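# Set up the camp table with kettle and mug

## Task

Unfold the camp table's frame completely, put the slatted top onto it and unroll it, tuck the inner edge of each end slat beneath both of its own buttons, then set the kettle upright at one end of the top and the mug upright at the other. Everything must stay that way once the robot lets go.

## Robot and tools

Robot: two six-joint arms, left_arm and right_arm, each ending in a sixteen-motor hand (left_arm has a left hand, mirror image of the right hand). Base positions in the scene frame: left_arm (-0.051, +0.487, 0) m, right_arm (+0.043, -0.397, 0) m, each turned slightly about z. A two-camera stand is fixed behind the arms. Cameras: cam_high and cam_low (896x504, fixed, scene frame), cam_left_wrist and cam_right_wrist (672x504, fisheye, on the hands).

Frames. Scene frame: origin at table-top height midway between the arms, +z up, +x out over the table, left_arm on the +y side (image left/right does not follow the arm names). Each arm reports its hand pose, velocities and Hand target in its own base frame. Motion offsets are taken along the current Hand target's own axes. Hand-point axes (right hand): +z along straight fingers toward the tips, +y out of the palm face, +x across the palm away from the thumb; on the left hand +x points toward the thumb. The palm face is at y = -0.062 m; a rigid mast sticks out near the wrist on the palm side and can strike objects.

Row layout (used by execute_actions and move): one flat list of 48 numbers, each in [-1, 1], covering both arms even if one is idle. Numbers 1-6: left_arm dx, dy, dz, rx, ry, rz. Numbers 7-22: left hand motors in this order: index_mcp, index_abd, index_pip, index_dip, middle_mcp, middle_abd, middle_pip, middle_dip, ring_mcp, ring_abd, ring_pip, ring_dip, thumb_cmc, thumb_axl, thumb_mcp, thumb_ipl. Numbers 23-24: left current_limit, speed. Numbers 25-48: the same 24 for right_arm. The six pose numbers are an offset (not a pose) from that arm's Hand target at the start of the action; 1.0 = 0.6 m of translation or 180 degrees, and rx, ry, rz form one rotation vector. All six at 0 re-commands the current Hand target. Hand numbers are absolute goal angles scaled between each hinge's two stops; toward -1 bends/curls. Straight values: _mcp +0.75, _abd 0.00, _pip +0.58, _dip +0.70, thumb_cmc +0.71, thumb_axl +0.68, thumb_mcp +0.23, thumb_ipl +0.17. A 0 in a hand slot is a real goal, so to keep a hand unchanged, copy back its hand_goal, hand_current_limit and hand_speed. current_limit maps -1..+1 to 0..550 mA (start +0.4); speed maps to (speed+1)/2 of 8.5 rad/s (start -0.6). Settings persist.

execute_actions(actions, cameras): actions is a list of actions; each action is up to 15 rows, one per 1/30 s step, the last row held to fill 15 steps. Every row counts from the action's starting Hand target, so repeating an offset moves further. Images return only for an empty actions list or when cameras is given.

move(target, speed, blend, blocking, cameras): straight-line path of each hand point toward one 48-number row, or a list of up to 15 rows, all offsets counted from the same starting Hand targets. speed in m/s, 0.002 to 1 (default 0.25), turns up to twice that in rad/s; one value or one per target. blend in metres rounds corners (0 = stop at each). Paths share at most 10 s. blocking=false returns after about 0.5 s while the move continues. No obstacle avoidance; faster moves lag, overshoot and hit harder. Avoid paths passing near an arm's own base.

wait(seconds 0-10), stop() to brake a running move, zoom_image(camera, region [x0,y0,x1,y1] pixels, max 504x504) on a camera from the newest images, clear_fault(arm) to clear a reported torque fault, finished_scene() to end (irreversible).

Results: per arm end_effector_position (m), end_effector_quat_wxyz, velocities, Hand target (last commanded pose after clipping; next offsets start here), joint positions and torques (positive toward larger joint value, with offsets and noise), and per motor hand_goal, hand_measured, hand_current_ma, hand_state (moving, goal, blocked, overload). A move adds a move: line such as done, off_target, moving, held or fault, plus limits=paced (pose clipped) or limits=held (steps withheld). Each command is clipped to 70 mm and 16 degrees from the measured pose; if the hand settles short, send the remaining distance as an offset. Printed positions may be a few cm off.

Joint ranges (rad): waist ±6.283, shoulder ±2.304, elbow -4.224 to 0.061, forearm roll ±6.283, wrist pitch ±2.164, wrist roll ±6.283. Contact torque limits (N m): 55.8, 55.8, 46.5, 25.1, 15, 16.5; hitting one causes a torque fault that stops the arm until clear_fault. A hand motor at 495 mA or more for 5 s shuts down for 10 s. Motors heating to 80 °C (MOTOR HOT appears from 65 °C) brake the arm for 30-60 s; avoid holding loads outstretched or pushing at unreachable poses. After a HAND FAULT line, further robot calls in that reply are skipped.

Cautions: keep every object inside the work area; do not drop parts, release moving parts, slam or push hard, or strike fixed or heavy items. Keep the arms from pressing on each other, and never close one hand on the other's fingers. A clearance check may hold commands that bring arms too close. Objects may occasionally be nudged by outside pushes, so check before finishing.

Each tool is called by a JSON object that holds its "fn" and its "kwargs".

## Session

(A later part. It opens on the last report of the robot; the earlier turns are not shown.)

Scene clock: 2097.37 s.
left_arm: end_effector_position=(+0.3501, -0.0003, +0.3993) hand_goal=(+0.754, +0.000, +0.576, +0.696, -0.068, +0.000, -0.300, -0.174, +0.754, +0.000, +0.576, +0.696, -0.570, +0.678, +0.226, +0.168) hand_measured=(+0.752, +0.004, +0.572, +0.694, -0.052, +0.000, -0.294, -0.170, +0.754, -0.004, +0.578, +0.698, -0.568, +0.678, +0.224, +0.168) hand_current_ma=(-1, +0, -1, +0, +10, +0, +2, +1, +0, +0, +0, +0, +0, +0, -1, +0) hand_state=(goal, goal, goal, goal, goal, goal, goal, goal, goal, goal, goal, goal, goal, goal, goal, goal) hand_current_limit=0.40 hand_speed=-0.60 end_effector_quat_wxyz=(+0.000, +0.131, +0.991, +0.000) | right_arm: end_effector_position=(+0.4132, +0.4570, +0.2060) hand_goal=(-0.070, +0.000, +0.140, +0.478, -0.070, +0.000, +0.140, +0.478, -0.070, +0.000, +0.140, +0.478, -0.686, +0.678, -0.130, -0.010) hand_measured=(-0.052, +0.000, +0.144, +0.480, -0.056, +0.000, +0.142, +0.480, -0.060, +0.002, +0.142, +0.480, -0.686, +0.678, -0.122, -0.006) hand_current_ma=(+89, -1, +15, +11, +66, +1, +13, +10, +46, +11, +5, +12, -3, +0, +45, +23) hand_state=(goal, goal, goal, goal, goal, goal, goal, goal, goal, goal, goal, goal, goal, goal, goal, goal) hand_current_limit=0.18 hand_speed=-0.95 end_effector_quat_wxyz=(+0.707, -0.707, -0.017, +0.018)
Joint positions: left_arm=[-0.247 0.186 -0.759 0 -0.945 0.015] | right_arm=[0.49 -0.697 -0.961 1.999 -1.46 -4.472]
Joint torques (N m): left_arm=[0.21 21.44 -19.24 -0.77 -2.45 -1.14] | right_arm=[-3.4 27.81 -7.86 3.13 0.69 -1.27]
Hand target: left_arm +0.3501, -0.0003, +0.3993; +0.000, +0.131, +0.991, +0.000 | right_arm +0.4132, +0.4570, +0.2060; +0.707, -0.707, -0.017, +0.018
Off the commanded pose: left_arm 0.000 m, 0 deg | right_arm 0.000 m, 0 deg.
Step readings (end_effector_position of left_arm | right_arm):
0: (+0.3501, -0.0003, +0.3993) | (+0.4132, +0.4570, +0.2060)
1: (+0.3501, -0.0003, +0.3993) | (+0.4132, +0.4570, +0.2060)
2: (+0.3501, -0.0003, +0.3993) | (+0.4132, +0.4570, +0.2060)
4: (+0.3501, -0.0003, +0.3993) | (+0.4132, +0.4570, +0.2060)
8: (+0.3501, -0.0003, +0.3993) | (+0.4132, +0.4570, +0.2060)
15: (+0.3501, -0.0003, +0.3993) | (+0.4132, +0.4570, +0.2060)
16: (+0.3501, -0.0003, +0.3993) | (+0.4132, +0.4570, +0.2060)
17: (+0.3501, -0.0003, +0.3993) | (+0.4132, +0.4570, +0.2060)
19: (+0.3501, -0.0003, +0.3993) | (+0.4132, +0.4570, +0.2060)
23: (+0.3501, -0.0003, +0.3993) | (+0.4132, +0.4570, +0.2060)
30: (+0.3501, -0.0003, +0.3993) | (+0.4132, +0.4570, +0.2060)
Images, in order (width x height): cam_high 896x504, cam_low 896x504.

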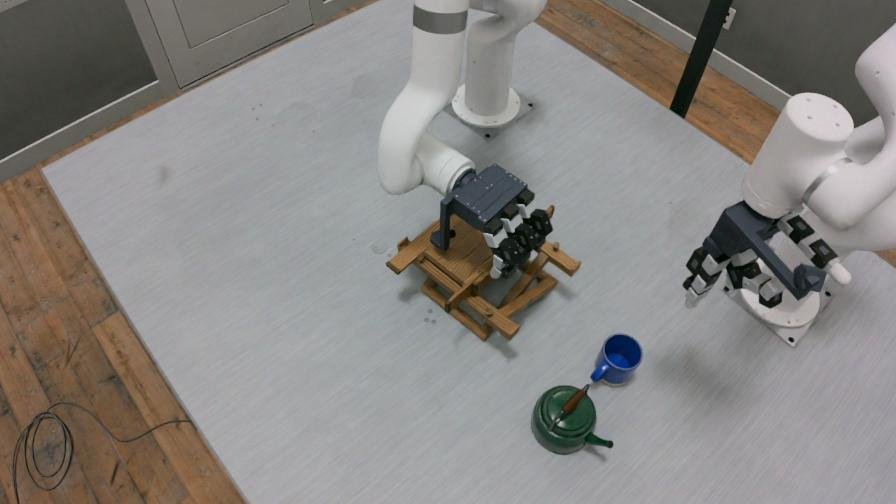

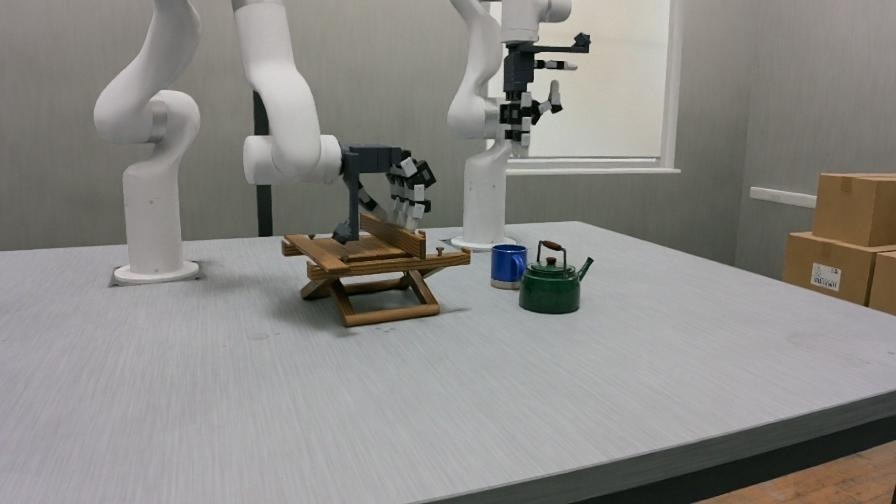

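{"fn": "execute_actions", "kwargs": {"actions": [[[0,0,0,0,0,0,0.754,0,0.576,0.696,-0.068,0,-0.3,-0.174,0.754,0,0.576,0.696,-0.571,0.678,0.226,0.168,0.4,-0.6,0,0,0,0,0,0,-0.03,0,0.139,0.478,-0.03,0,0.139,0.478,-0.03,0,0.139,0.478,-0.686,0.678,0.05,0.11,0.25,-0.8]]]}}

{"fn": "move", "kwargs": {"target": [[0,0,0,0,0,0,0.754,0,0.576,0.696,-0.068,0,-0.3,-0.174,0.754,0,0.576,0.696,-0.571,0.678,0.226,0.168,0.4,-0.6,0,0.02,0,0,0,0,-0.03,0,0.139,0.478,-0.03,0,0.139,0.478,-0.03,0,0.139,0.478,-0.686,0.678,0.05,0.11,0.25,-0.8]], "speed": 0.04}}

{"fn": "execute_actions", "kwargs": {"actions": [[[0,0,0,0,0,0,0.754,0,0.576,0.696,-0.068,0,-0.3,-0.174,0.754,0,0.576,0.696,-0.571,0.678,0.226,0.168,0.4,-0.6,0,0,0,0,0,0,-0.03,0,0.139,0.478,-0.03,0,0.139,0.478,-0.03,0,0.139,0.478,-0.686,0.678,-0.05,0.03,0.2,-0.9]],[[0,0,0,0,0,0,0.754,0,0.576,0.696,-0.068,0,-0.3,-0.174,0.754,0,0.576,0.696,-0.571,0.678,0.226,0.168,0.4,-0.6,0,0,0,0,0,0,-0.03,0,0.139,0.478,-0.03,0,0.139,0.478,-0.03,0,0.139,0.478,-0.686,0.678,-0.1,0.0,0.2,-0.95]]], "cameras": ["cam_high","cam_low"]}}

{"fn": "zoom_image", "kwargs": {"camera": "cam_low", "region": [340, 200, 480, 290]}}

Scene clock: 2108.30 s.
left_arm: end_effector_position=(+0.3501, -0.0003, +0.3993) hand_goal=(+0.754, +0.000, +0.576, +0.696, -0.068, +0.000, -0.300, -0.174, +0.754, +0.000, +0.576, +0.696, -0.570, +0.678, +0.226, +0.168) hand_measured=(+0.752, +0.004, +0.572, +0.694, -0.052, +0.000, -0.294, -0.170, +0.754, -0.004, +0.578, +0.698, -0.568, +0.678, +0.224, +0.168) hand_current_ma=(-1, +0, -1, +0, +10, +0, +2, +1, +0, +0, +0, +0, +0, +0, -1, +0) hand_state=(goal, goal, goal, goal, goal, goal, goal, goal, goal, goal, goal, goal, goal, goal, goal, goal) hand_current_limit=0.40 hand_speed=-0.60 end_effector_quat_wxyz=(+0.000, +0.131, +0.991, +0.000) | right_arm: end_effector_position=(+0.4132, +0.4570, +0.2060) hand_goal=(-0.030, +0.000, +0.140, +0.478, -0.030, +0.000, +0.140, +0.478, -0.030, +0.000, +0.140, +0.478, -0.686, +0.678, +0.050, +0.110) hand_measured=(-0.042, +0.000, +0.142, +0.480, -0.042, +0.000, +0.142, +0.480, -0.044, +0.002, +0.142, +0.480, -0.686, +0.678, +0.050, +0.108) hand_current_ma=(-58, -1, +11, +11, -57, +1, +12, +10, -67, +11, +5, +12, -3, +0, -5, -10) hand_state=(goal, goal, goal, goal, goal, goal, goal, goal, goal, goal, goal, goal, goal, goal, goal, goal) hand_current_limit=0.25 hand_speed=-0.80 end_effector_quat_wxyz=(+0.707, -0.707, -0.017, +0.018)
Joint positions: left_arm=[-0.247 0.186 -0.759 0 -0.945 0.015] | right_arm=[0.49 -0.697 -0.961 1.999 -1.46 -4.472]
Joint torques (N m): left_arm=[0.19 21.98 -20.28 -0.08 -2.44 -1.12] | right_arm=[-1.15 28.39 -8.03 2.66 0.79 -1.22]
Hand target: left_arm +0.3501, -0.0003, +0.3993; +0.000, +0.131, +0.991, +0.000 | right_arm +0.4132, +0.4570, +0.2060; +0.707, -0.707, -0.017, +0.018
Off the commanded pose: left_arm 0.000 m, 0 deg | right_arm 0.000 m, 0 deg.
Step readings (end_effector_position of left_arm | right_arm):
0: (+0.3501, -0.0003, +0.3993) | (+0.4132, +0.4570, +0.2060)
1: (+0.3501, -0.0003, +0.3993) | (+0.4132, +0.4570, +0.2060)
2: (+0.3501, -0.0003, +0.3993) | (+0.4132, +0.4570, +0.2060)
4: (+0.3501, -0.0003, +0.3993) | (+0.4132, +0.4570, +0.2060)
8: (+0.3501, -0.0003, +0.3993) | (+0.4132, +0.4570, +0.2060)
15: (+0.3501, -0.0003, +0.3993) | (+0.4132, +0.4570, +0.2060)

Scene clock: 2109.07 s.
left_arm: end_effector_position=(+0.3501, -0.0003, +0.3993) hand_goal=(+0.754, +0.000, +0.576, +0.696, -0.068, +0.000, -0.300, -0.174, +0.754, +0.000, +0.576, +0.696, -0.570, +0.678, +0.226, +0.168) hand_measured=(+0.752, +0.004, +0.572, +0.694, -0.052, +0.000, -0.294, -0.170, +0.754, -0.004, +0.578, +0.698, -0.568, +0.678, +0.224, +0.168) hand_current_ma=(-1, +0, -1, +0, +10, +0, +2, +1, +0, +0, +0, +0, +0, +0, -1, +0) hand_state=(goal, goal, goal, goal, goal, goal, goal, goal, goal, goal, goal, goal, goal, goal, goal, goal) hand_current_limit=0.40 hand_speed=-0.60 end_effector_quat_wxyz=(+0.000, +0.131, +0.991, +0.000) | right_arm: end_effector_position=(+0.4132, +0.4570, +0.1940) hand_goal=(-0.030, +0.000, +0.140, +0.478, -0.030, +0.000, +0.140, +0.478, -0.030, +0.000, +0.140, +0.478, -0.686, +0.678, +0.050, +0.110) hand_measured=(-0.042, +0.000, +0.142, +0.480, -0.042, +0.000, +0.142, +0.480, -0.044, +0.002, +0.142, +0.480, -0.686, +0.678, +0.050, +0.108) hand_current_ma=(-58, -1, +11, +11, -57, +1, +12, +10, -67, +11, +5, +12, -3, +0, -5, -10) hand_state=(goal, goal, goal, goal, goal, goal, goal, goal, goal, goal, goal, goal, goal, goal, goal, goal) hand_current_limit=0.25 hand_speed=-0.80 end_effector_quat_wxyz=(+0.707, -0.707, -0.017, +0.018)
Joint positions: left_arm=[-0.247 0.186 -0.759 0 -0.945 0.015] | right_arm=[0.49 -0.724 -0.967 2.001 -1.468 -4.491]
Joint torques (N m): left_arm=[1.16 21.63 -19.69 -0.16 -2.27 -1.19] | right_arm=[-0.12 21.58 -15.48 3.52 -6.4 -1.26]
Hand target: left_arm +0.3501, -0.0003, +0.3993; +0.000, +0.131, +0.991, +0.000 | right_arm +0.4132, +0.4571, +0.1940; +0.707, -0.707, -0.017, +0.018
Off the commanded pose: left_arm 0.000 m, 0 deg | right_arm 0.000 m, 0 deg.
move: done

Scene clock: 2110.27 s.
left_arm: end_effector_position=(+0.3501, -0.0003, +0.3993) hand_goal=(+0.754, +0.000, +0.576, +0.696, -0.068, +0.000, -0.300, -0.174, +0.754, +0.000, +0.576, +0.696, -0.570, +0.678, +0.226, +0.168) hand_measured=(+0.752, +0.004, +0.572, +0.694, -0.052, +0.000, -0.294, -0.170, +0.754, -0.004, +0.578, +0.698, -0.568, +0.678, +0.224, +0.168) hand_current_ma=(-1, +0, -1, +0, +10, +0, +2, +1, +0, +0, +0, +0, +0, +0, -1, +0) hand_state=(goal, goal, goal, goal, goal, goal, goal, goal, goal, goal, goal, goal, goal, goal, goal, goal) hand_current_limit=0.40 hand_speed=-0.60 end_effector_quat_wxyz=(+0.000, +0.131, +0.991, +0.000) | right_arm: end_effector_position=(+0.4132, +0.4570, +0.1940) hand_goal=(-0.030, +0.000, +0.140, +0.478, -0.030, +0.000, +0.140, +0.478, -0.030, +0.000, +0.140, +0.478, -0.686, +0.678, -0.100, +0.000) hand_measured=(-0.042, +0.000, +0.142, +0.480, -0.042, +0.000, +0.142, +0.480, -0.044, +0.002, +0.142, +0.480, -0.686, +0.678, -0.070, +0.010) hand_current_ma=(-58, -1, +11, +11, -57, +1, +12, +10, -67, +11, +5, +12, -3, +0, +192, +61) hand_state=(goal, goal, goal, goal, goal, goal, goal, goal, goal, goal, goal, goal, goal, goal, blocked, goal) hand_current_limit=0.20 hand_speed=-0.95 end_effector_quat_wxyz=(+0.707, -0.707, -0.017, +0.018)
Joint positions: left_arm=[-0.247 0.186 -0.759 0 -0.945 0.015] | right_arm=[0.49 -0.724 -0.967 2.001 -1.468 -4.491]
Joint torques (N m): left_arm=[-0.76 20.65 -19.89 -0.59 -2.37 -1.2] | right_arm=[2.39 22.17 -15.94 3.46 -6.16 -1.07]
Hand target: left_arm +0.3501, -0.0003, +0.3993; +0.000, +0.131, +0.991, +0.000 | right_arm +0.4132, +0.4571, +0.1940; +0.707, -0.707, -0.017, +0.018
Off the commanded pose: left_arm 0.000 m, 0 deg | right_arm 0.000 m, 0 deg.
Step readings (end_effector_position of left_arm | right_arm):
0: (+0.3501, -0.0003, +0.3993) | (+0.4132, +0.4570, +0.1940)
1: (+0.3501, -0.0003, +0.3993) | (+0.4132, +0.4570, +0.1940)
2: (+0.3501, -0.0003, +0.3993) | (+0.4132, +0.4570, +0.1940)
4: (+0.3501, -0.0003, +0.3993) | (+0.4132, +0.4570, +0.1940)
8: (+0.3501, -0.0003, +0.3993) | (+0.4132, +0.4570, +0.1940)
15: (+0.3501, -0.0003, +0.3993) | (+0.4132, +0.4570, +0.1940)
16: (+0.3501, -0.0003, +0.3993) | (+0.4132, +0.4570, +0.1940)
17: (+0.3501, -0.0003, +0.3993) | (+0.4132, +0.4570, +0.1940)
19: (+0.3501, -0.0003, +0.3993) | (+0.4132, +0.4570, +0.1940)
23: (+0.3501, -0.0003, +0.3993) | (+0.4132, +0.4570, +0.1940)
30: (+0.3501, -0.0003, +0.3993) | (+0.4132, +0.4570, +0.1940)
Images, in order (width x height): cam_high 896x504, cam_low 896x504.

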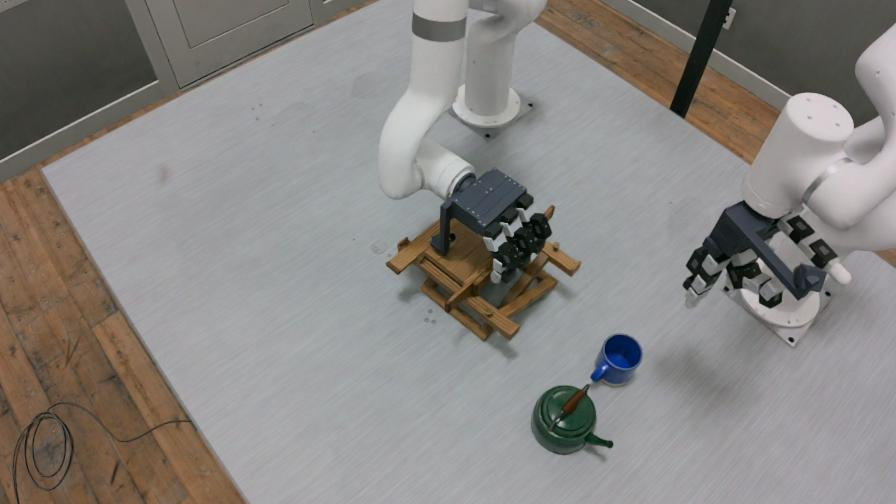

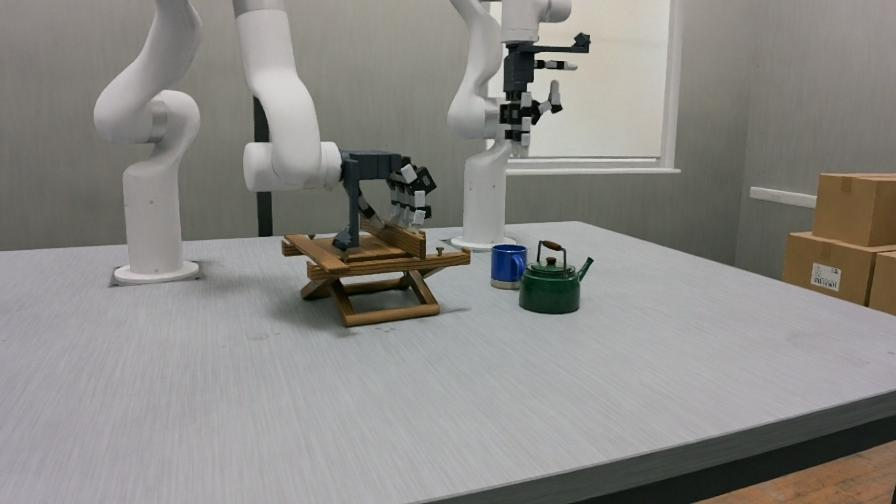

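Scaled by 3.600 from the camera's 896x504 image, which has a finer 1280x720 frame.

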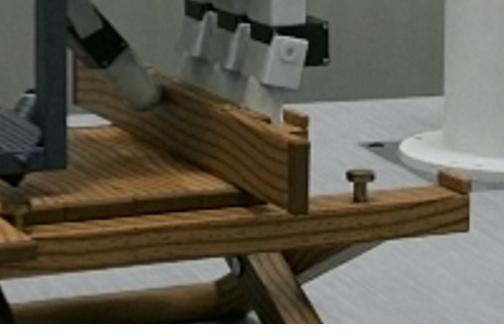

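{"fn": "move", "kwargs": {"target": [[0,0,0,0,0,0,0.754,0,0.576,0.696,-0.068,0,-0.3,-0.174,0.754,0,0.576,0.696,-0.571,0.678,0.226,0.168,0.4,-0.6,0,0,0,0,0,0,-0.07,0,0.139,0.478,-0.07,0,0.139,0.478,-0.07,0,0.139,0.478,-0.686,0.678,-0.1,0.0,0.2,-0.95],[0,0,0,0,0,0,0.754,0,0.576,0.696,-0.068,0,-0.3,-0.174,0.754,0,0.576,0.696,-0.571,0.678,0.226,0.168,0.4,-0.6,0,0.01002,0.03115,-0.08333,0,0,-0.07,0,0.139,0.478,-0.07,0,0.139,0.478,-0.07,0,0.139,0.478,-0.686,0.678,-0.1,0.0,0.2,-0.95],[0,0,0,0,0,0,0.754,0,0.576,0.696,-0.068,0,-0.3,-0.174,0.754,0,0.576,0.696,-0.571,0.678,0.226,0.168,0.4,-0.6,0,0.02777,0.05865,-0.16667,0,0,-0.07,0,0.139,0.478,-0.07,0,0.139,0.478,-0.07,0,0.139,0.478,-0.686,0.678,-0.1,0.0,0.2,-0.95]], "speed": 0.05, "blend": 0.002, "cameras": ["cam_high","cam_low"]}}

{"fn": "zoom_image", "kwargs": {"camera": "cam_low", "region": [340, 200, 480, 290]}}

{"fn": "zoom_image", "kwargs": {"camera": "cam_high", "region": [385, 185, 525, 295]}}

Scene clock: 2126.23 s.
left_arm: end_effector_position=(+0.3501, -0.0003, +0.3993) hand_goal=(+0.754, +0.000, +0.576, +0.696, -0.068, +0.000, -0.300, -0.174, +0.754, +0.000, +0.576, +0.696, -0.570, +0.678, +0.226, +0.168) hand_measured=(+0.752, +0.004, +0.572, +0.694, -0.052, +0.000, -0.294, -0.170, +0.754, -0.004, +0.578, +0.698, -0.568, +0.678, +0.224, +0.168) hand_current_ma=(-1, +0, -1, +0, +10, +0, +2, +1, +0, +0, +0, +0, +0, +0, -1, +0) hand_state=(goal, goal, goal, goal, goal, goal, goal, goal, goal, goal, goal, goal, goal, goal, goal, goal) hand_current_limit=0.40 hand_speed=-0.60 end_effector_quat_wxyz=(+0.000, +0.131, +0.991, +0.000) | right_arm: end_effector_position=(+0.4115, +0.4922, +0.1774) hand_goal=(-0.070, +0.000, +0.140, +0.478, -0.070, +0.000, +0.140, +0.478, -0.070, +0.000, +0.140, +0.478, -0.686, +0.678, -0.100, +0.000) hand_measured=(-0.048, +0.000, +0.152, +0.482, -0.054, +0.000, +0.152, +0.482, -0.056, +0.002, +0.148, +0.482, -0.686, +0.678, -0.080, +0.004) hand_current_ma=(+112, +1, +57, +20, +86, +2, +53, +18, +69, +10, +37, +17, -4, +0, +122, +28) hand_state=(blocked, goal, goal, goal, goal, goal, goal, goal, goal, goal, goal, goal, goal, goal, goal, goal) hand_current_limit=0.20 hand_speed=-0.95 end_effector_quat_wxyz=(-0.500, +0.866, +0.021, -0.013)
Joint positions: left_arm=[-0.247 0.186 -0.759 0 -0.945 0.015] | right_arm=[0.664 -0.649 -1.113 1.876 -0.836 -4.196]
Joint torques (N m): left_arm=[0.17 18.51 -19.9 -0.59 -2.27 -0.99] | right_arm=[6.09 23.37 -18.4 -1.38 1.83 1.08]
Hand target: left_arm +0.3501, -0.0003, +0.3993; +0.000, +0.131, +0.991, +0.000 | right_arm +0.4115, +0.4922, +0.1774; -0.500, +0.866, +0.021, -0.013
Off the commanded pose: left_arm 0.000 m, 0 deg | right_arm 0.000 m, 0 deg.
move: done; blend cut to 0 m at target 1
Images, in order (width x height): cam_high 896x504, cam_low 896x504.

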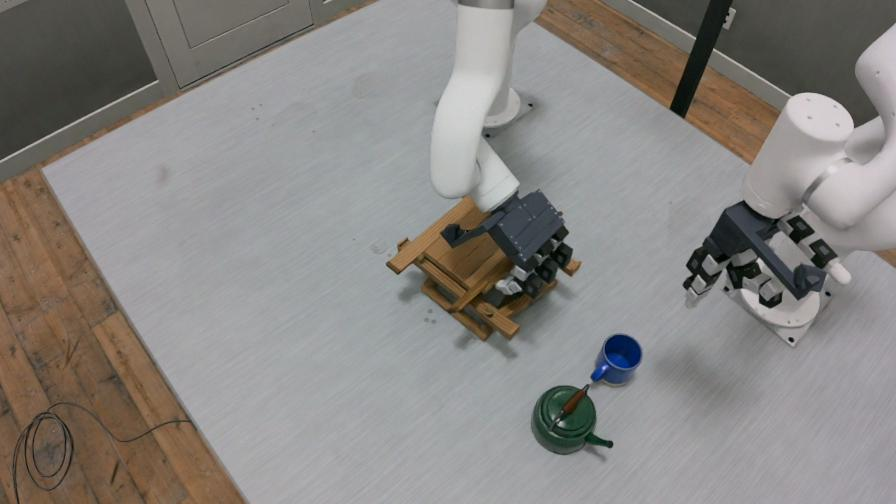

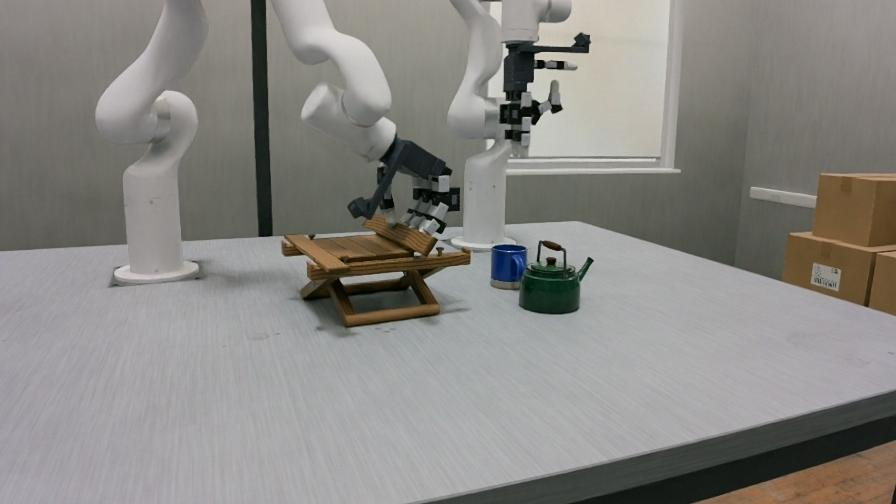

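Scaled by 3.600 from the camera's 896x504 image, which has a finer 1280x720 frame.

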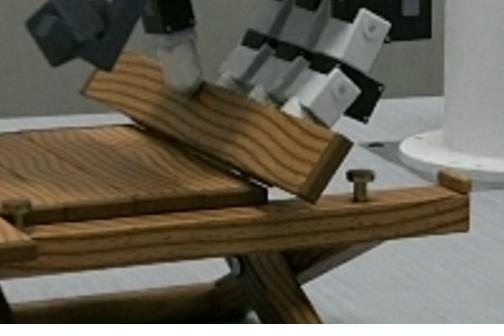

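Scaled by 3.600 from the camera's 896x504 image, which has a finer 1280x720 frame.

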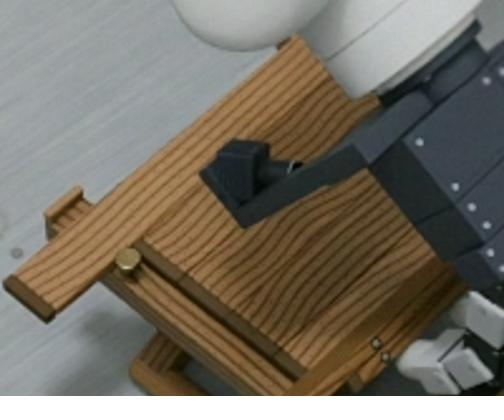

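{"fn": "move", "kwargs": {"target": [[0,0,0,0,0,0,0.754,0,0.576,0.696,-0.068,0,-0.3,-0.174,0.754,0,0.576,0.696,-0.571,0.678,0.226,0.168,0.4,-0.6,0,0.01002,0.03115,-0.08333,0,0,-0.07,0,0.139,0.478,-0.07,0,0.139,0.478,-0.07,0,0.139,0.478,-0.686,0.678,-0.1,0.0,0.2,-0.95],[0,0,0,0,0,0,0.754,0,0.576,0.696,-0.068,0,-0.3,-0.174,0.754,0,0.576,0.696,-0.571,0.678,0.226,0.168,0.4,-0.6,0,0.02777,0.05865,-0.16667,0,0,-0.07,0,0.139,0.478,-0.07,0,0.139,0.478,-0.07,0,0.139,0.478,-0.686,0.678,-0.1,0.0,0.2,-0.95]], "speed": 0.05, "blend": 0.002, "cameras": ["cam_high","cam_low"]}}

{"fn": "zoom_image", "kwargs": {"camera": "cam_low", "region": [340, 200, 480, 290]}}

{"fn": "zoom_image", "kwargs": {"camera": "cam_high", "region": [385, 185, 525, 295]}}

Scene clock: 2139.27 s.
left_arm: end_effector_position=(+0.3501, -0.0003, +0.3993) hand_goal=(+0.754, +0.000, +0.576, +0.696, -0.068, +0.000, -0.300, -0.174, +0.754, +0.000, +0.576, +0.696, -0.570, +0.678, +0.226, +0.168) hand_measured=(+0.752, +0.004, +0.572, +0.694, -0.052, +0.000, -0.294, -0.170, +0.754, -0.004, +0.578, +0.698, -0.568, +0.678, +0.224, +0.168) hand_current_ma=(-1, +0, -1, +0, +10, +0, +2, +1, +0, +0, +0, +0, +0, +0, -1, +0) hand_state=(goal, goal, goal, goal, goal, goal, goal, goal, goal, goal, goal, goal, goal, goal, goal, goal) hand_current_limit=0.40 hand_speed=-0.60 end_effector_quat_wxyz=(+0.000, +0.131, +0.991, +0.000) | right_arm: end_effector_position=(+0.4104, +0.5143, +0.1453) hand_goal=(-0.070, +0.000, +0.140, +0.478, -0.070, +0.000, +0.140, +0.478, -0.070, +0.000, +0.140, +0.478, -0.686, +0.678, -0.100, +0.000) hand_measured=(-0.048, +0.000, +0.152, +0.482, -0.052, +0.000, +0.152, +0.484, -0.054, +0.002, +0.150, +0.482, -0.688, +0.678, -0.084, +0.006) hand_current_ma=(+112, +1, +57, +20, +88, +2, +60, +24, +81, +10, +44, +22, -5, +0, +105, +32) hand_state=(blocked, goal, goal, goal, goal, goal, goal, goal, goal, goal, goal, goal, goal, goal, goal, goal) hand_current_limit=0.20 hand_speed=-0.95 end_effector_quat_wxyz=(-0.259, +0.966, +0.024, -0.007)
Joint positions: left_arm=[-0.247 0.186 -0.759 0 -0.945 0.015] | right_arm=[0.834 -0.792 -1.412 1.025 -0.428 -3.267]
Joint torques (N m): left_arm=[-0.92 21.23 -20.41 -0.46 -2.29 -1.07] | right_arm=[5.1 28.38 -19.87 -0.79 1.68 0.95]
Hand target: left_arm +0.3501, -0.0003, +0.3993; +0.000, +0.131, +0.991, +0.000 | right_arm +0.4104, +0.5143, +0.1453; -0.259, +0.966, +0.024, -0.007
Off the commanded pose: left_arm 0.000 m, 0 deg | right_arm 0.000 m, 0 deg.
move: done
Images, in order (width x height): cam_high 896x504, cam_low 896x504.

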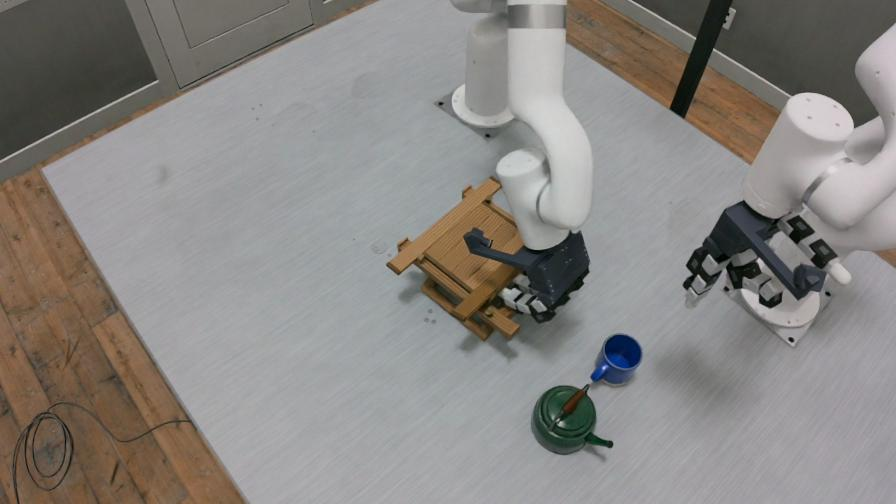

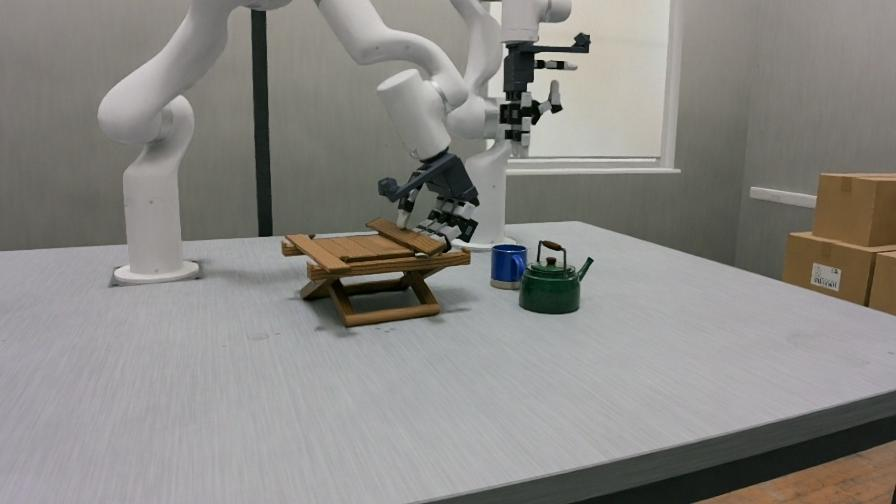

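Scaled by 3.600 from the camera's 896x504 image, which has a finer 1280x720 frame.

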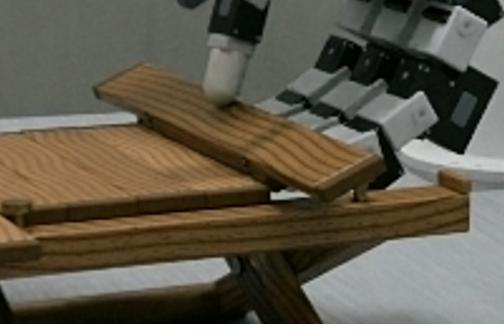

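Scaled by 3.600 from the camera's 896x504 image, which has a finer 1280x720 frame.

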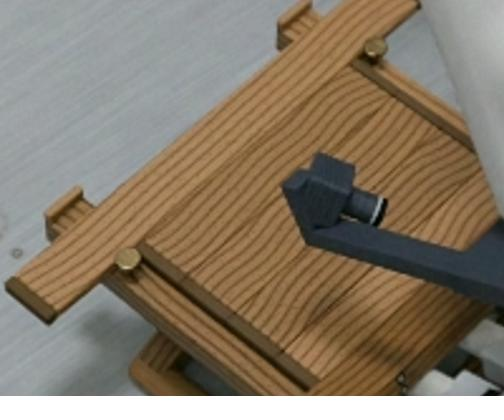

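{"fn": "move", "kwargs": {"target": [[0,0,0,0,0,0,0.754,0,0.576,0.696,-0.068,0,-0.3,-0.174,0.754,0,0.576,0.696,-0.571,0.678,0.226,0.168,0.4,-0.6,0,-0.002,0.01655,0,0,0,-0.055,0,0.139,0.478,-0.055,0,0.139,0.478,-0.055,0,0.139,0.478,-0.686,0.678,-0.09,0.0,0.2,-0.95]], "speed": 0.03, "cameras": ["cam_high","cam_low"]}}

{"fn": "zoom_image", "kwargs": {"camera": "cam_low", "region": [340, 200, 480, 290]}}

Scene clock: 2145.10 s.
left_arm: end_effector_position=(+0.3501, -0.0003, +0.3993) hand_goal=(+0.754, +0.000, +0.576, +0.696, -0.068, +0.000, -0.300, -0.174, +0.754, +0.000, +0.576, +0.696, -0.570, +0.678, +0.226, +0.168) hand_measured=(+0.752, +0.004, +0.572, +0.694, -0.052, +0.000, -0.294, -0.170, +0.754, -0.004, +0.578, +0.698, -0.568, +0.678, +0.224, +0.168) hand_current_ma=(-1, +0, -1, +0, +10, +0, +2, +1, +0, +0, +0, +0, +0, +0, -1, +0) hand_state=(goal, goal, goal, goal, goal, goal, goal, goal, goal, goal, goal, goal, goal, goal, goal, goal) hand_current_limit=0.40 hand_speed=-0.60 end_effector_quat_wxyz=(+0.000, +0.131, +0.991, +0.000) | right_arm: end_effector_position=(+0.4101, +0.5203, +0.1374) hand_goal=(-0.054, +0.000, +0.140, +0.478, -0.054, +0.000, +0.140, +0.478, -0.054, +0.000, +0.140, +0.478, -0.686, +0.678, -0.090, +0.000) hand_measured=(-0.038, +0.000, +0.152, +0.482, -0.042, +0.000, +0.152, +0.484, -0.042, +0.002, +0.150, +0.482, -0.688, +0.678, -0.088, +0.002) hand_current_ma=(+80, +1, +57, +20, +63, +2, +60, +24, +59, +10, +44, +22, -5, +0, +13, +11) hand_state=(goal, goal, goal, goal, goal, goal, goal, goal, goal, goal, goal, goal, goal, goal, goal, goal) hand_current_limit=0.20 hand_speed=-0.95 end_effector_quat_wxyz=(-0.259, +0.966, +0.024, -0.007)
Joint positions: left_arm=[-0.247 0.186 -0.759 0 -0.945 0.015] | right_arm=[0.84 -0.813 -1.427 1.036 -0.422 -3.274]
Joint torques (N m): left_arm=[-0.94 21.98 -20.28 -0.13 -2.26 -1.2] | right_arm=[6.46 28.61 -19.9 3.88 3.5 -1.12]
Hand target: left_arm +0.3501, -0.0003, +0.3993; +0.000, +0.131, +0.991, +0.000 | right_arm +0.4101, +0.5203, +0.1373; -0.259, +0.966, +0.024, -0.007
Off the commanded pose: left_arm 0.000 m, 0 deg | right_arm 0.000 m, 0 deg.
move: done
Images, in order (width x height): cam_high 896x504, cam_low 896x504.

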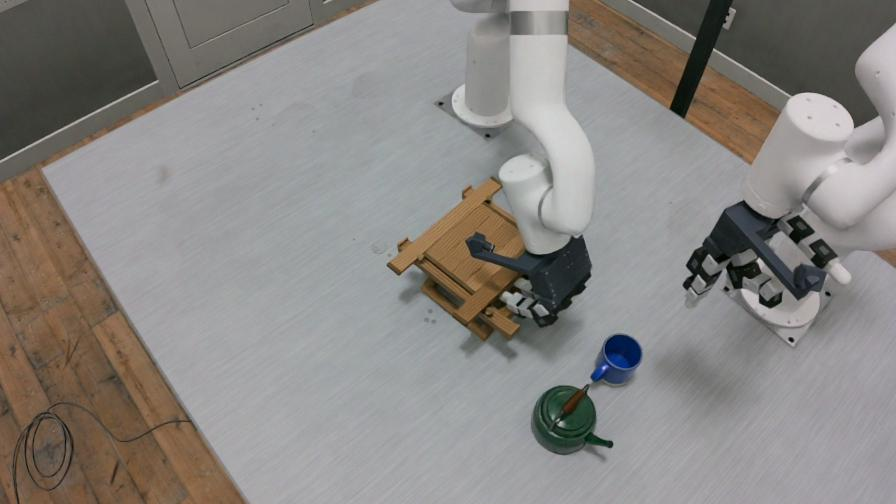

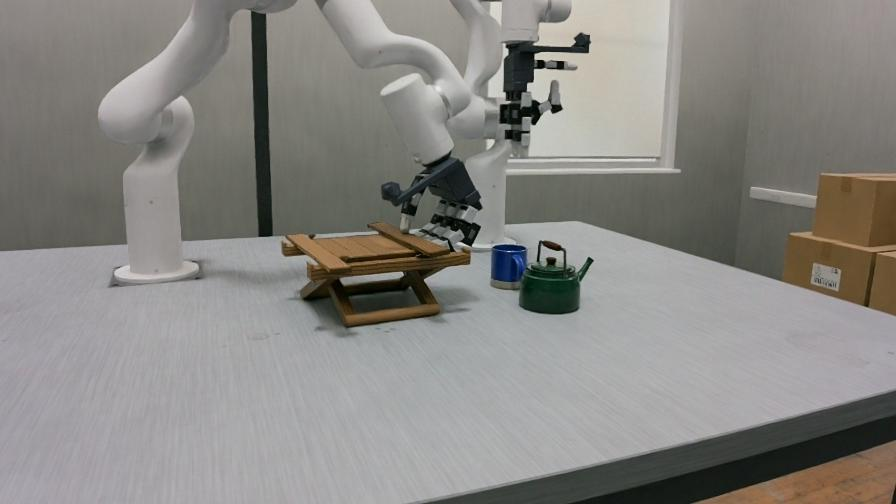

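Scaled by 3.600 from the camera's 896x504 image, which has a finer 1280x720 frame.

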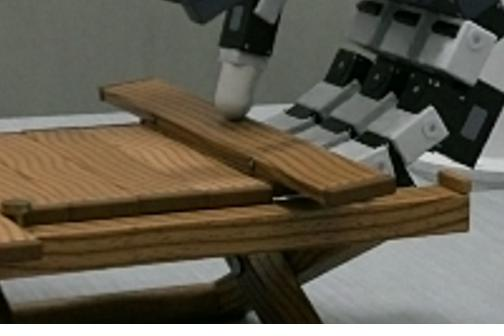

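{"fn": "move", "kwargs": {"target": [[0,0,0,0,0,0,0.754,0,0.576,0.696,-0.068,0,-0.3,-0.174,0.754,0,0.576,0.696,-0.571,0.678,0.226,0.168,0.4,-0.6,0,-0.01876,0.01083,0,0,0,-0.042,0,0.139,0.478,-0.042,0,0.139,0.478,-0.042,0,0.139,0.478,-0.686,0.678,-0.085,0.0,0.2,-0.95]], "speed": 0.02, "cameras": ["cam_high","cam_low"]}}

{"fn": "zoom_image", "kwargs": {"camera": "cam_low", "region": [340, 200, 480, 290]}}

{"fn": "zoom_image", "kwargs": {"camera": "cam_high", "region": [440, 245, 530, 315]}}

Scene clock: 2156.33 s.
left_arm: end_effector_position=(+0.3501, -0.0003, +0.3993) hand_goal=(+0.754, +0.000, +0.576, +0.696, -0.068, +0.000, -0.300, -0.174, +0.754, +0.000, +0.576, +0.696, -0.570, +0.678, +0.226, +0.168) hand_measured=(+0.752, +0.004, +0.572, +0.694, -0.052, +0.000, -0.294, -0.170, +0.754, -0.004, +0.578, +0.698, -0.568, +0.678, +0.224, +0.168) hand_current_ma=(-1, +0, -1, +0, +10, +0, +2, +1, +0, +0, +0, +0, +0, +0, -1, +0) hand_state=(goal, goal, goal, goal, goal, goal, goal, goal, goal, goal, goal, goal, goal, goal, goal, goal) hand_current_limit=0.40 hand_speed=-0.60 end_effector_quat_wxyz=(+0.000, +0.131, +0.991, +0.000) | right_arm: end_effector_position=(+0.4094, +0.5333, +0.1373) hand_goal=(-0.042, +0.000, +0.140, +0.478, -0.042, +0.000, +0.140, +0.478, -0.042, +0.000, +0.140, +0.478, -0.686, +0.678, -0.084, +0.000) hand_measured=(-0.030, +0.000, +0.146, +0.482, -0.030, +0.000, +0.148, +0.482, -0.032, +0.002, +0.146, +0.482, -0.688, +0.678, -0.088, +0.002) hand_current_ma=(+61, +1, +32, +16, +57, +2, +36, +16, +53, +10, +29, +17, -5, +0, -19, +11) hand_state=(goal, goal, goal, goal, goal, goal, goal, goal, goal, goal, goal, goal, goal, goal, goal, goal) hand_current_limit=0.20 hand_speed=-0.95 end_effector_quat_wxyz=(-0.259, +0.966, +0.024, -0.007)
Joint positions: left_arm=[-0.247 0.186 -0.759 0 -0.945 0.015] | right_arm=[0.854 -0.833 -1.462 1.009 -0.423 -3.232]
Joint torques (N m): left_arm=[-0.28 21.17 -19.99 -0.51 -2.2 -1.16] | right_arm=[5.75 26.94 -19.62 -1.4 -4.11 1.03]
Hand target: left_arm +0.3501, -0.0003, +0.3993; +0.000, +0.131, +0.991, +0.000 | right_arm +0.4094, +0.5333, +0.1373; -0.259, +0.966, +0.024, -0.007
Off the commanded pose: left_arm 0.000 m, 0 deg | right_arm 0.000 m, 0 deg.
move: done
Images, in order (width x height): cam_high 896x504, cam_low 896x504.

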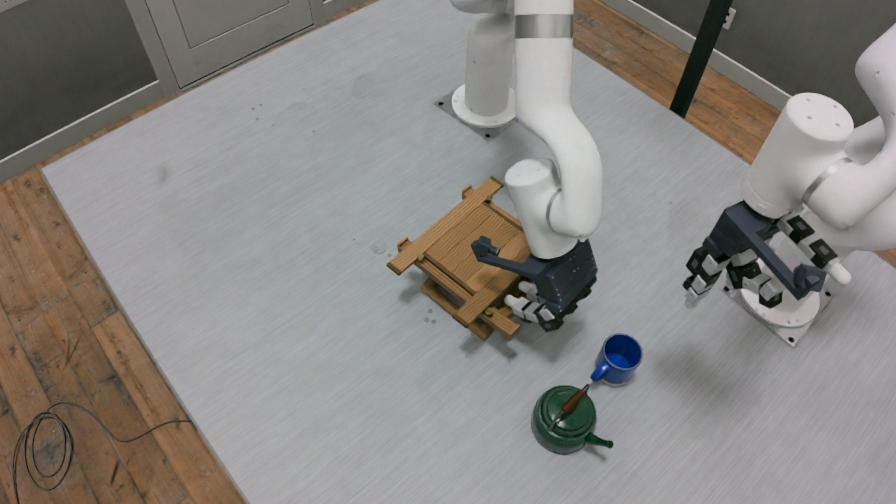

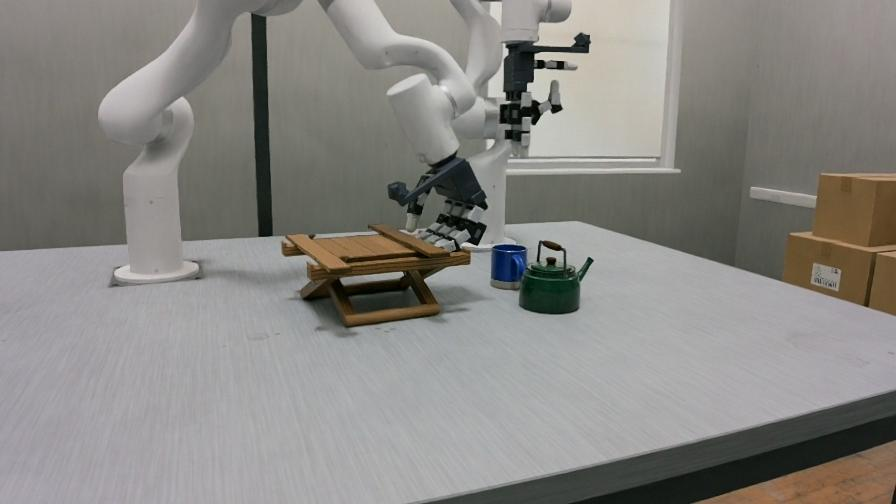

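Scaled by 3.600 from the camera's 896x504 image, which has a finer 1280x720 frame.

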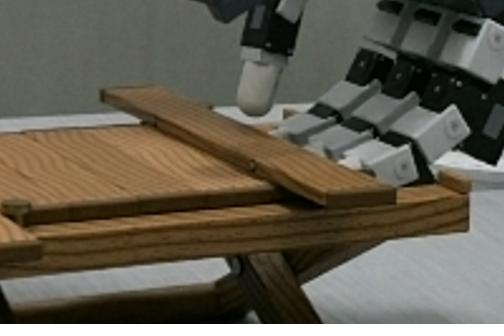

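Scaled by 5.600 from the camera's 896x504 image, which has a finer 1280x720 frame.

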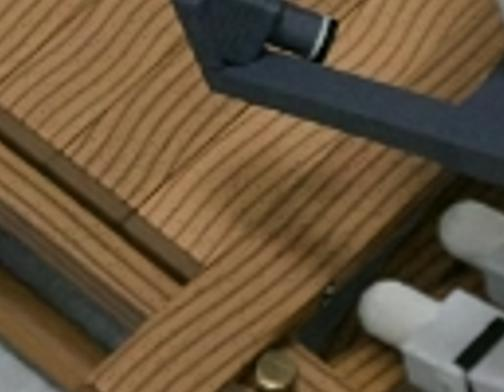

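{"fn": "move", "kwargs": {"target": [[0,0,0,0,0,0,0.754,0,0.576,0.696,-0.068,0,-0.3,-0.174,0.754,0,0.576,0.696,-0.571,0.678,0.226,0.168,0.4,-0.6, 0,-0.0644,-0.0783,0,0,0,-0.042,0,0.139,0.478,-0.042,0,0.139,0.478,-0.042,0,0.139,0.478,-0.686,0.678,-0.085,0.0,0.2,-0.95],[0,0,0,0,0,0,0.754,0,0.576,0.696,-0.068,0,-0.3,-0.174,0.754,0,0.576,0.696,-0.571,0.678,0.226,0.168,0.4,-0.6, 0,-0.1144,-0.1649,0,0,0,-0.042,0,0.139,0.478,-0.042,0,0.139,0.478,-0.042,0,0.139,0.478,-0.686,0.678,-0.085,0.0,0.2,-0.95]], "speed": [0.05,0.1], "cameras": ["cam_high","cam_low"]}}

{"fn": "zoom_image", "kwargs": {"camera": "cam_high", "region": [385, 205, 565, 335]}}

{"fn": "zoom_image", "kwargs": {"camera": "cam_low", "region": [320, 200, 500, 300]}}

Scene clock: 2185.60 s.
left_arm: end_effector_position=(+0.3501, -0.0003, +0.3993) hand_goal=(+0.754, +0.000, +0.576, +0.696, -0.068, +0.000, -0.300, -0.174, +0.754, +0.000, +0.576, +0.696, -0.570, +0.678, +0.226, +0.168) hand_measured=(+0.752, +0.004, +0.572, +0.694, -0.052, +0.000, -0.294, -0.170, +0.754, -0.004, +0.578, +0.698, -0.568, +0.678, +0.224, +0.168) hand_current_ma=(-1, +0, -1, +0, +10, +0, +2, +1, +0, +0, +0, +0, +0, +0, -1, +0) hand_state=(goal, goal, goal, goal, goal, goal, goal, goal, goal, goal, goal, goal, goal, goal, goal, goal) hand_current_limit=0.40 hand_speed=-0.60 end_effector_quat_wxyz=(+0.000, +0.131, +0.991, +0.000) | right_arm: end_effector_position=(+0.4090, +0.5432, +0.2573) hand_goal=(-0.042, +0.000, +0.140, +0.478, -0.042, +0.000, +0.140, +0.478, -0.042, +0.000, +0.140, +0.478, -0.686, +0.678, -0.084, +0.000) hand_measured=(-0.030, +0.000, +0.146, +0.482, -0.032, +0.000, +0.148, +0.482, -0.032, +0.002, +0.146, +0.482, -0.688, +0.678, -0.088, +0.002) hand_current_ma=(+57, +1, +31, +16, +54, +2, +34, +16, +53, +10, +28, +17, -5, +0, -19, +11) hand_state=(goal, goal, goal, goal, goal, goal, goal, goal, goal, goal, goal, goal, goal, goal, goal, goal) hand_current_limit=0.20 hand_speed=-0.95 end_effector_quat_wxyz=(-0.259, +0.966, +0.024, -0.007)
Joint positions: left_arm=[-0.247 0.186 -0.759 0 -0.945 0.015] | right_arm=[0.864 -0.698 -1.538 0.707 -0.557 -2.882]
Joint torques (N m): left_arm=[-0.32 21.55 -19.72 0 -2.3 -1.2] | right_arm=[-6.88 39.83 -20.61 -1.63 -3.89 1.07]
Hand target: left_arm +0.3501, -0.0003, +0.3993; +0.000, +0.131, +0.991, +0.000 | right_arm +0.4090, +0.5432, +0.2574; -0.259, +0.966, +0.024, -0.007
Off the commanded pose: left_arm 0.000 m, 0 deg | right_arm 0.000 m, 0 deg.
move: done
Images, in order (width x height): cam_high 896x504, cam_low 896x504.

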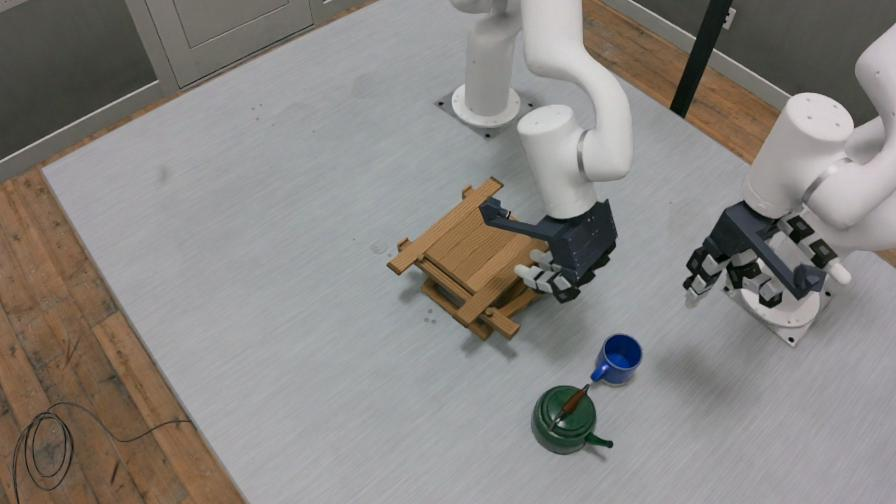

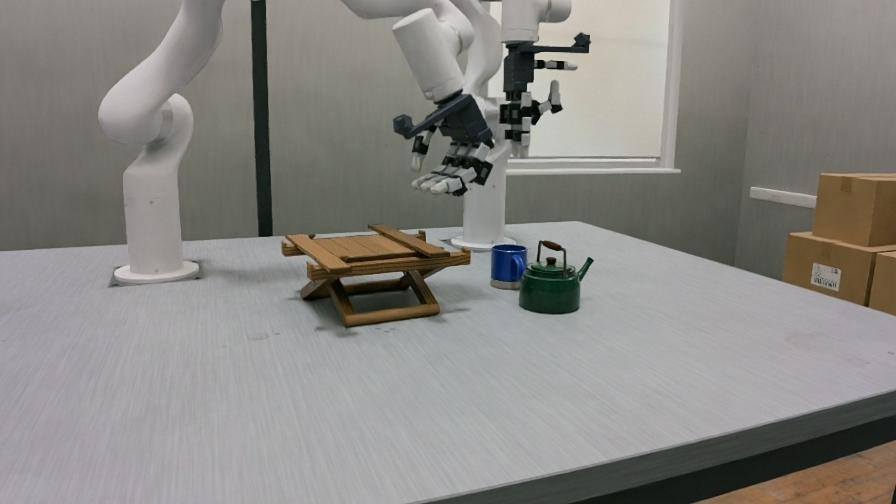

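Scaled by 2.800 from the camera's 896x504 image, which has a finer 1280x720 frame.

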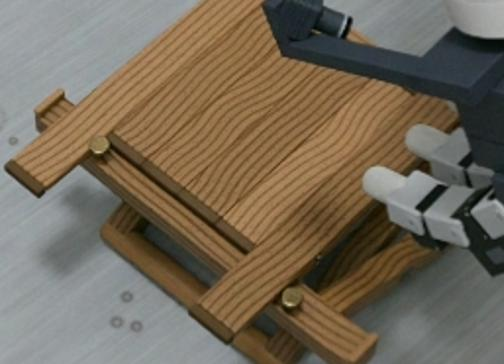

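Scaled by 2.800 from the camera's 896x504 image, which has a finer 1280x720 frame.

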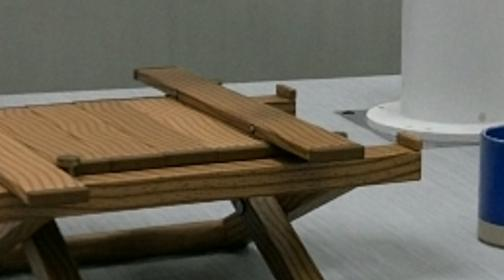

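{"fn": "move", "kwargs": {"target": [[0,0,0,0,0,0,0.754,0,0.576,0.696,-0.068,0,-0.3,-0.174,0.754,0,0.576,0.696,-0.571,0.678,0.226,0.168,0.4,-0.6, 0.2918,0.0877,-0.0371,0.3334,0,0,0.35,0,0.139,0.478,0.35,0,0.139,0.478,0.35,0,0.139,0.478,-0.686,0.678,0.2,0.17,0.3,-0.7]], "speed": 0.15, "cameras": ["cam_high","cam_low"]}}

{"fn": "zoom_image", "kwargs": {"camera": "cam_high", "region": [385, 205, 565, 335]}}

{"fn": "zoom_image", "kwargs": {"camera": "cam_low", "region": [320, 200, 500, 300]}}

Scene clock: 2245.37 s.
left_arm: end_effector_position=(+0.3501, -0.0003, +0.3993) hand_goal=(+0.754, +0.000, +0.576, +0.696, -0.068, +0.000, -0.300, -0.174, +0.754, +0.000, +0.576, +0.696, -0.570, +0.678, +0.226, +0.168) hand_measured=(+0.752, +0.004, +0.572, +0.694, -0.052, +0.000, -0.294, -0.170, +0.754, -0.004, +0.578, +0.698, -0.568, +0.678, +0.224, +0.168) hand_current_ma=(-1, +0, -1, +0, +10, +0, +2, +1, +0, +0, +0, +0, +0, +0, -1, +0) hand_state=(goal, goal, goal, goal, goal, goal, goal, goal, goal, goal, goal, goal, goal, goal, goal, goal) hand_current_limit=0.40 hand_speed=-0.60 end_effector_quat_wxyz=(+0.000, +0.131, +0.991, +0.000) | right_arm: end_effector_position=(+0.5867, +0.4952, +0.2502) hand_goal=(+0.350, +0.000, +0.140, +0.478, +0.350, +0.000, +0.140, +0.478, +0.350, +0.000, +0.140, +0.478, -0.686, +0.678, +0.200, +0.170) hand_measured=(+0.344, +0.000, +0.142, +0.480, +0.344, +0.000, +0.142, +0.480, +0.344, +0.002, +0.142, +0.480, -0.688, +0.678, +0.198, +0.168) hand_current_ma=(-30, +1, +6, +12, -28, +2, +7, +12, -32, +10, +5, +13, -5, +0, -12, -13) hand_state=(goal, goal, goal, goal, goal, goal, goal, goal, goal, goal, goal, goal, goal, goal, goal, goal) hand_current_limit=0.30 hand_speed=-0.70 end_effector_quat_wxyz=(+0.707, -0.707, -0.017, +0.018)
Joint positions: left_arm=[-0.247 0.186 -0.759 0 -0.945 0.015] | right_arm=[0.419 -0.927 -1.538 1.879 -1.362 -4.134]
Joint torques (N m): left_arm=[-1.06 21.55 -18.91 -0.11 -2.26 -1.17] | right_arm=[-10.31 27.23 -19.06 3.62 -6.09 -1.29]
Hand target: left_arm +0.3501, -0.0003, +0.3993; +0.000, +0.131, +0.991, +0.000 | right_arm +0.5867, +0.4952, +0.2502; +0.707, -0.707, -0.017, +0.018
Off the commanded pose: left_arm 0.000 m, 0 deg | right_arm 0.000 m, 0 deg.
move: done
Images, in order (width x height): cam_high 896x504, cam_low 896x504.

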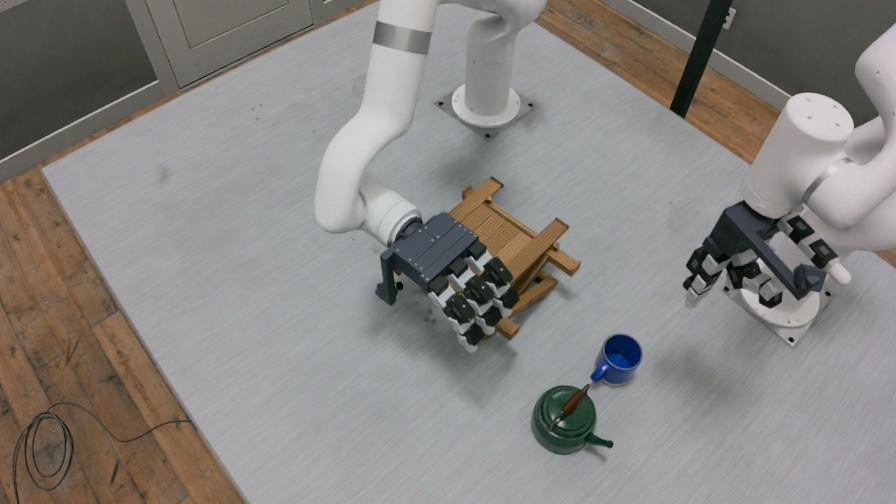

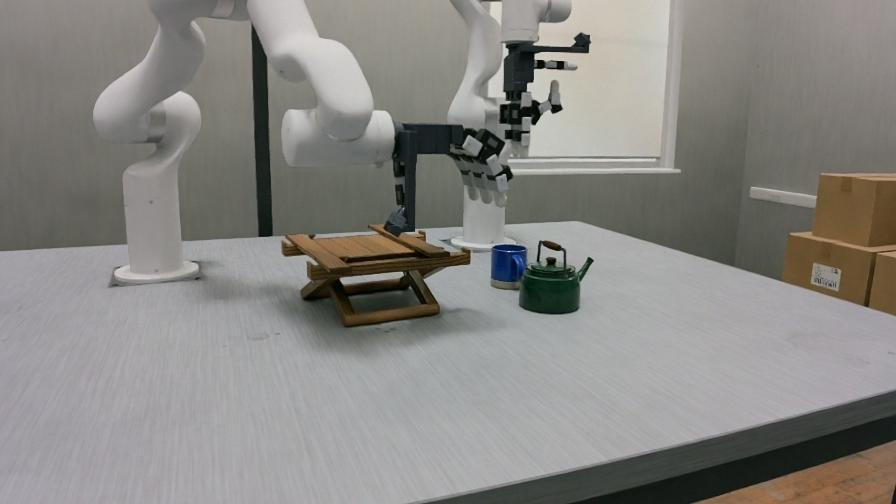

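Scaled by 2.800 from the camera's 896x504 image, which has a finer 1280x720 frame.

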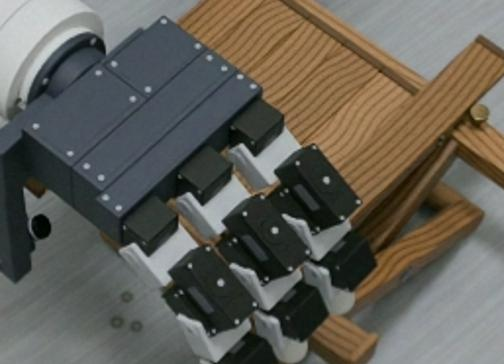

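Scaled by 2.800 from the camera's 896x504 image, which has a finer 1280x720 frame.

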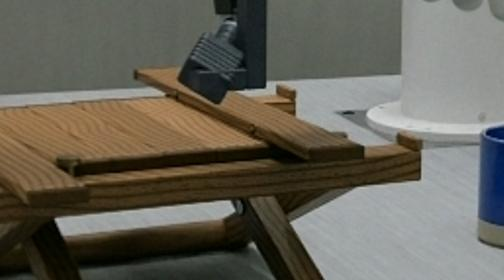

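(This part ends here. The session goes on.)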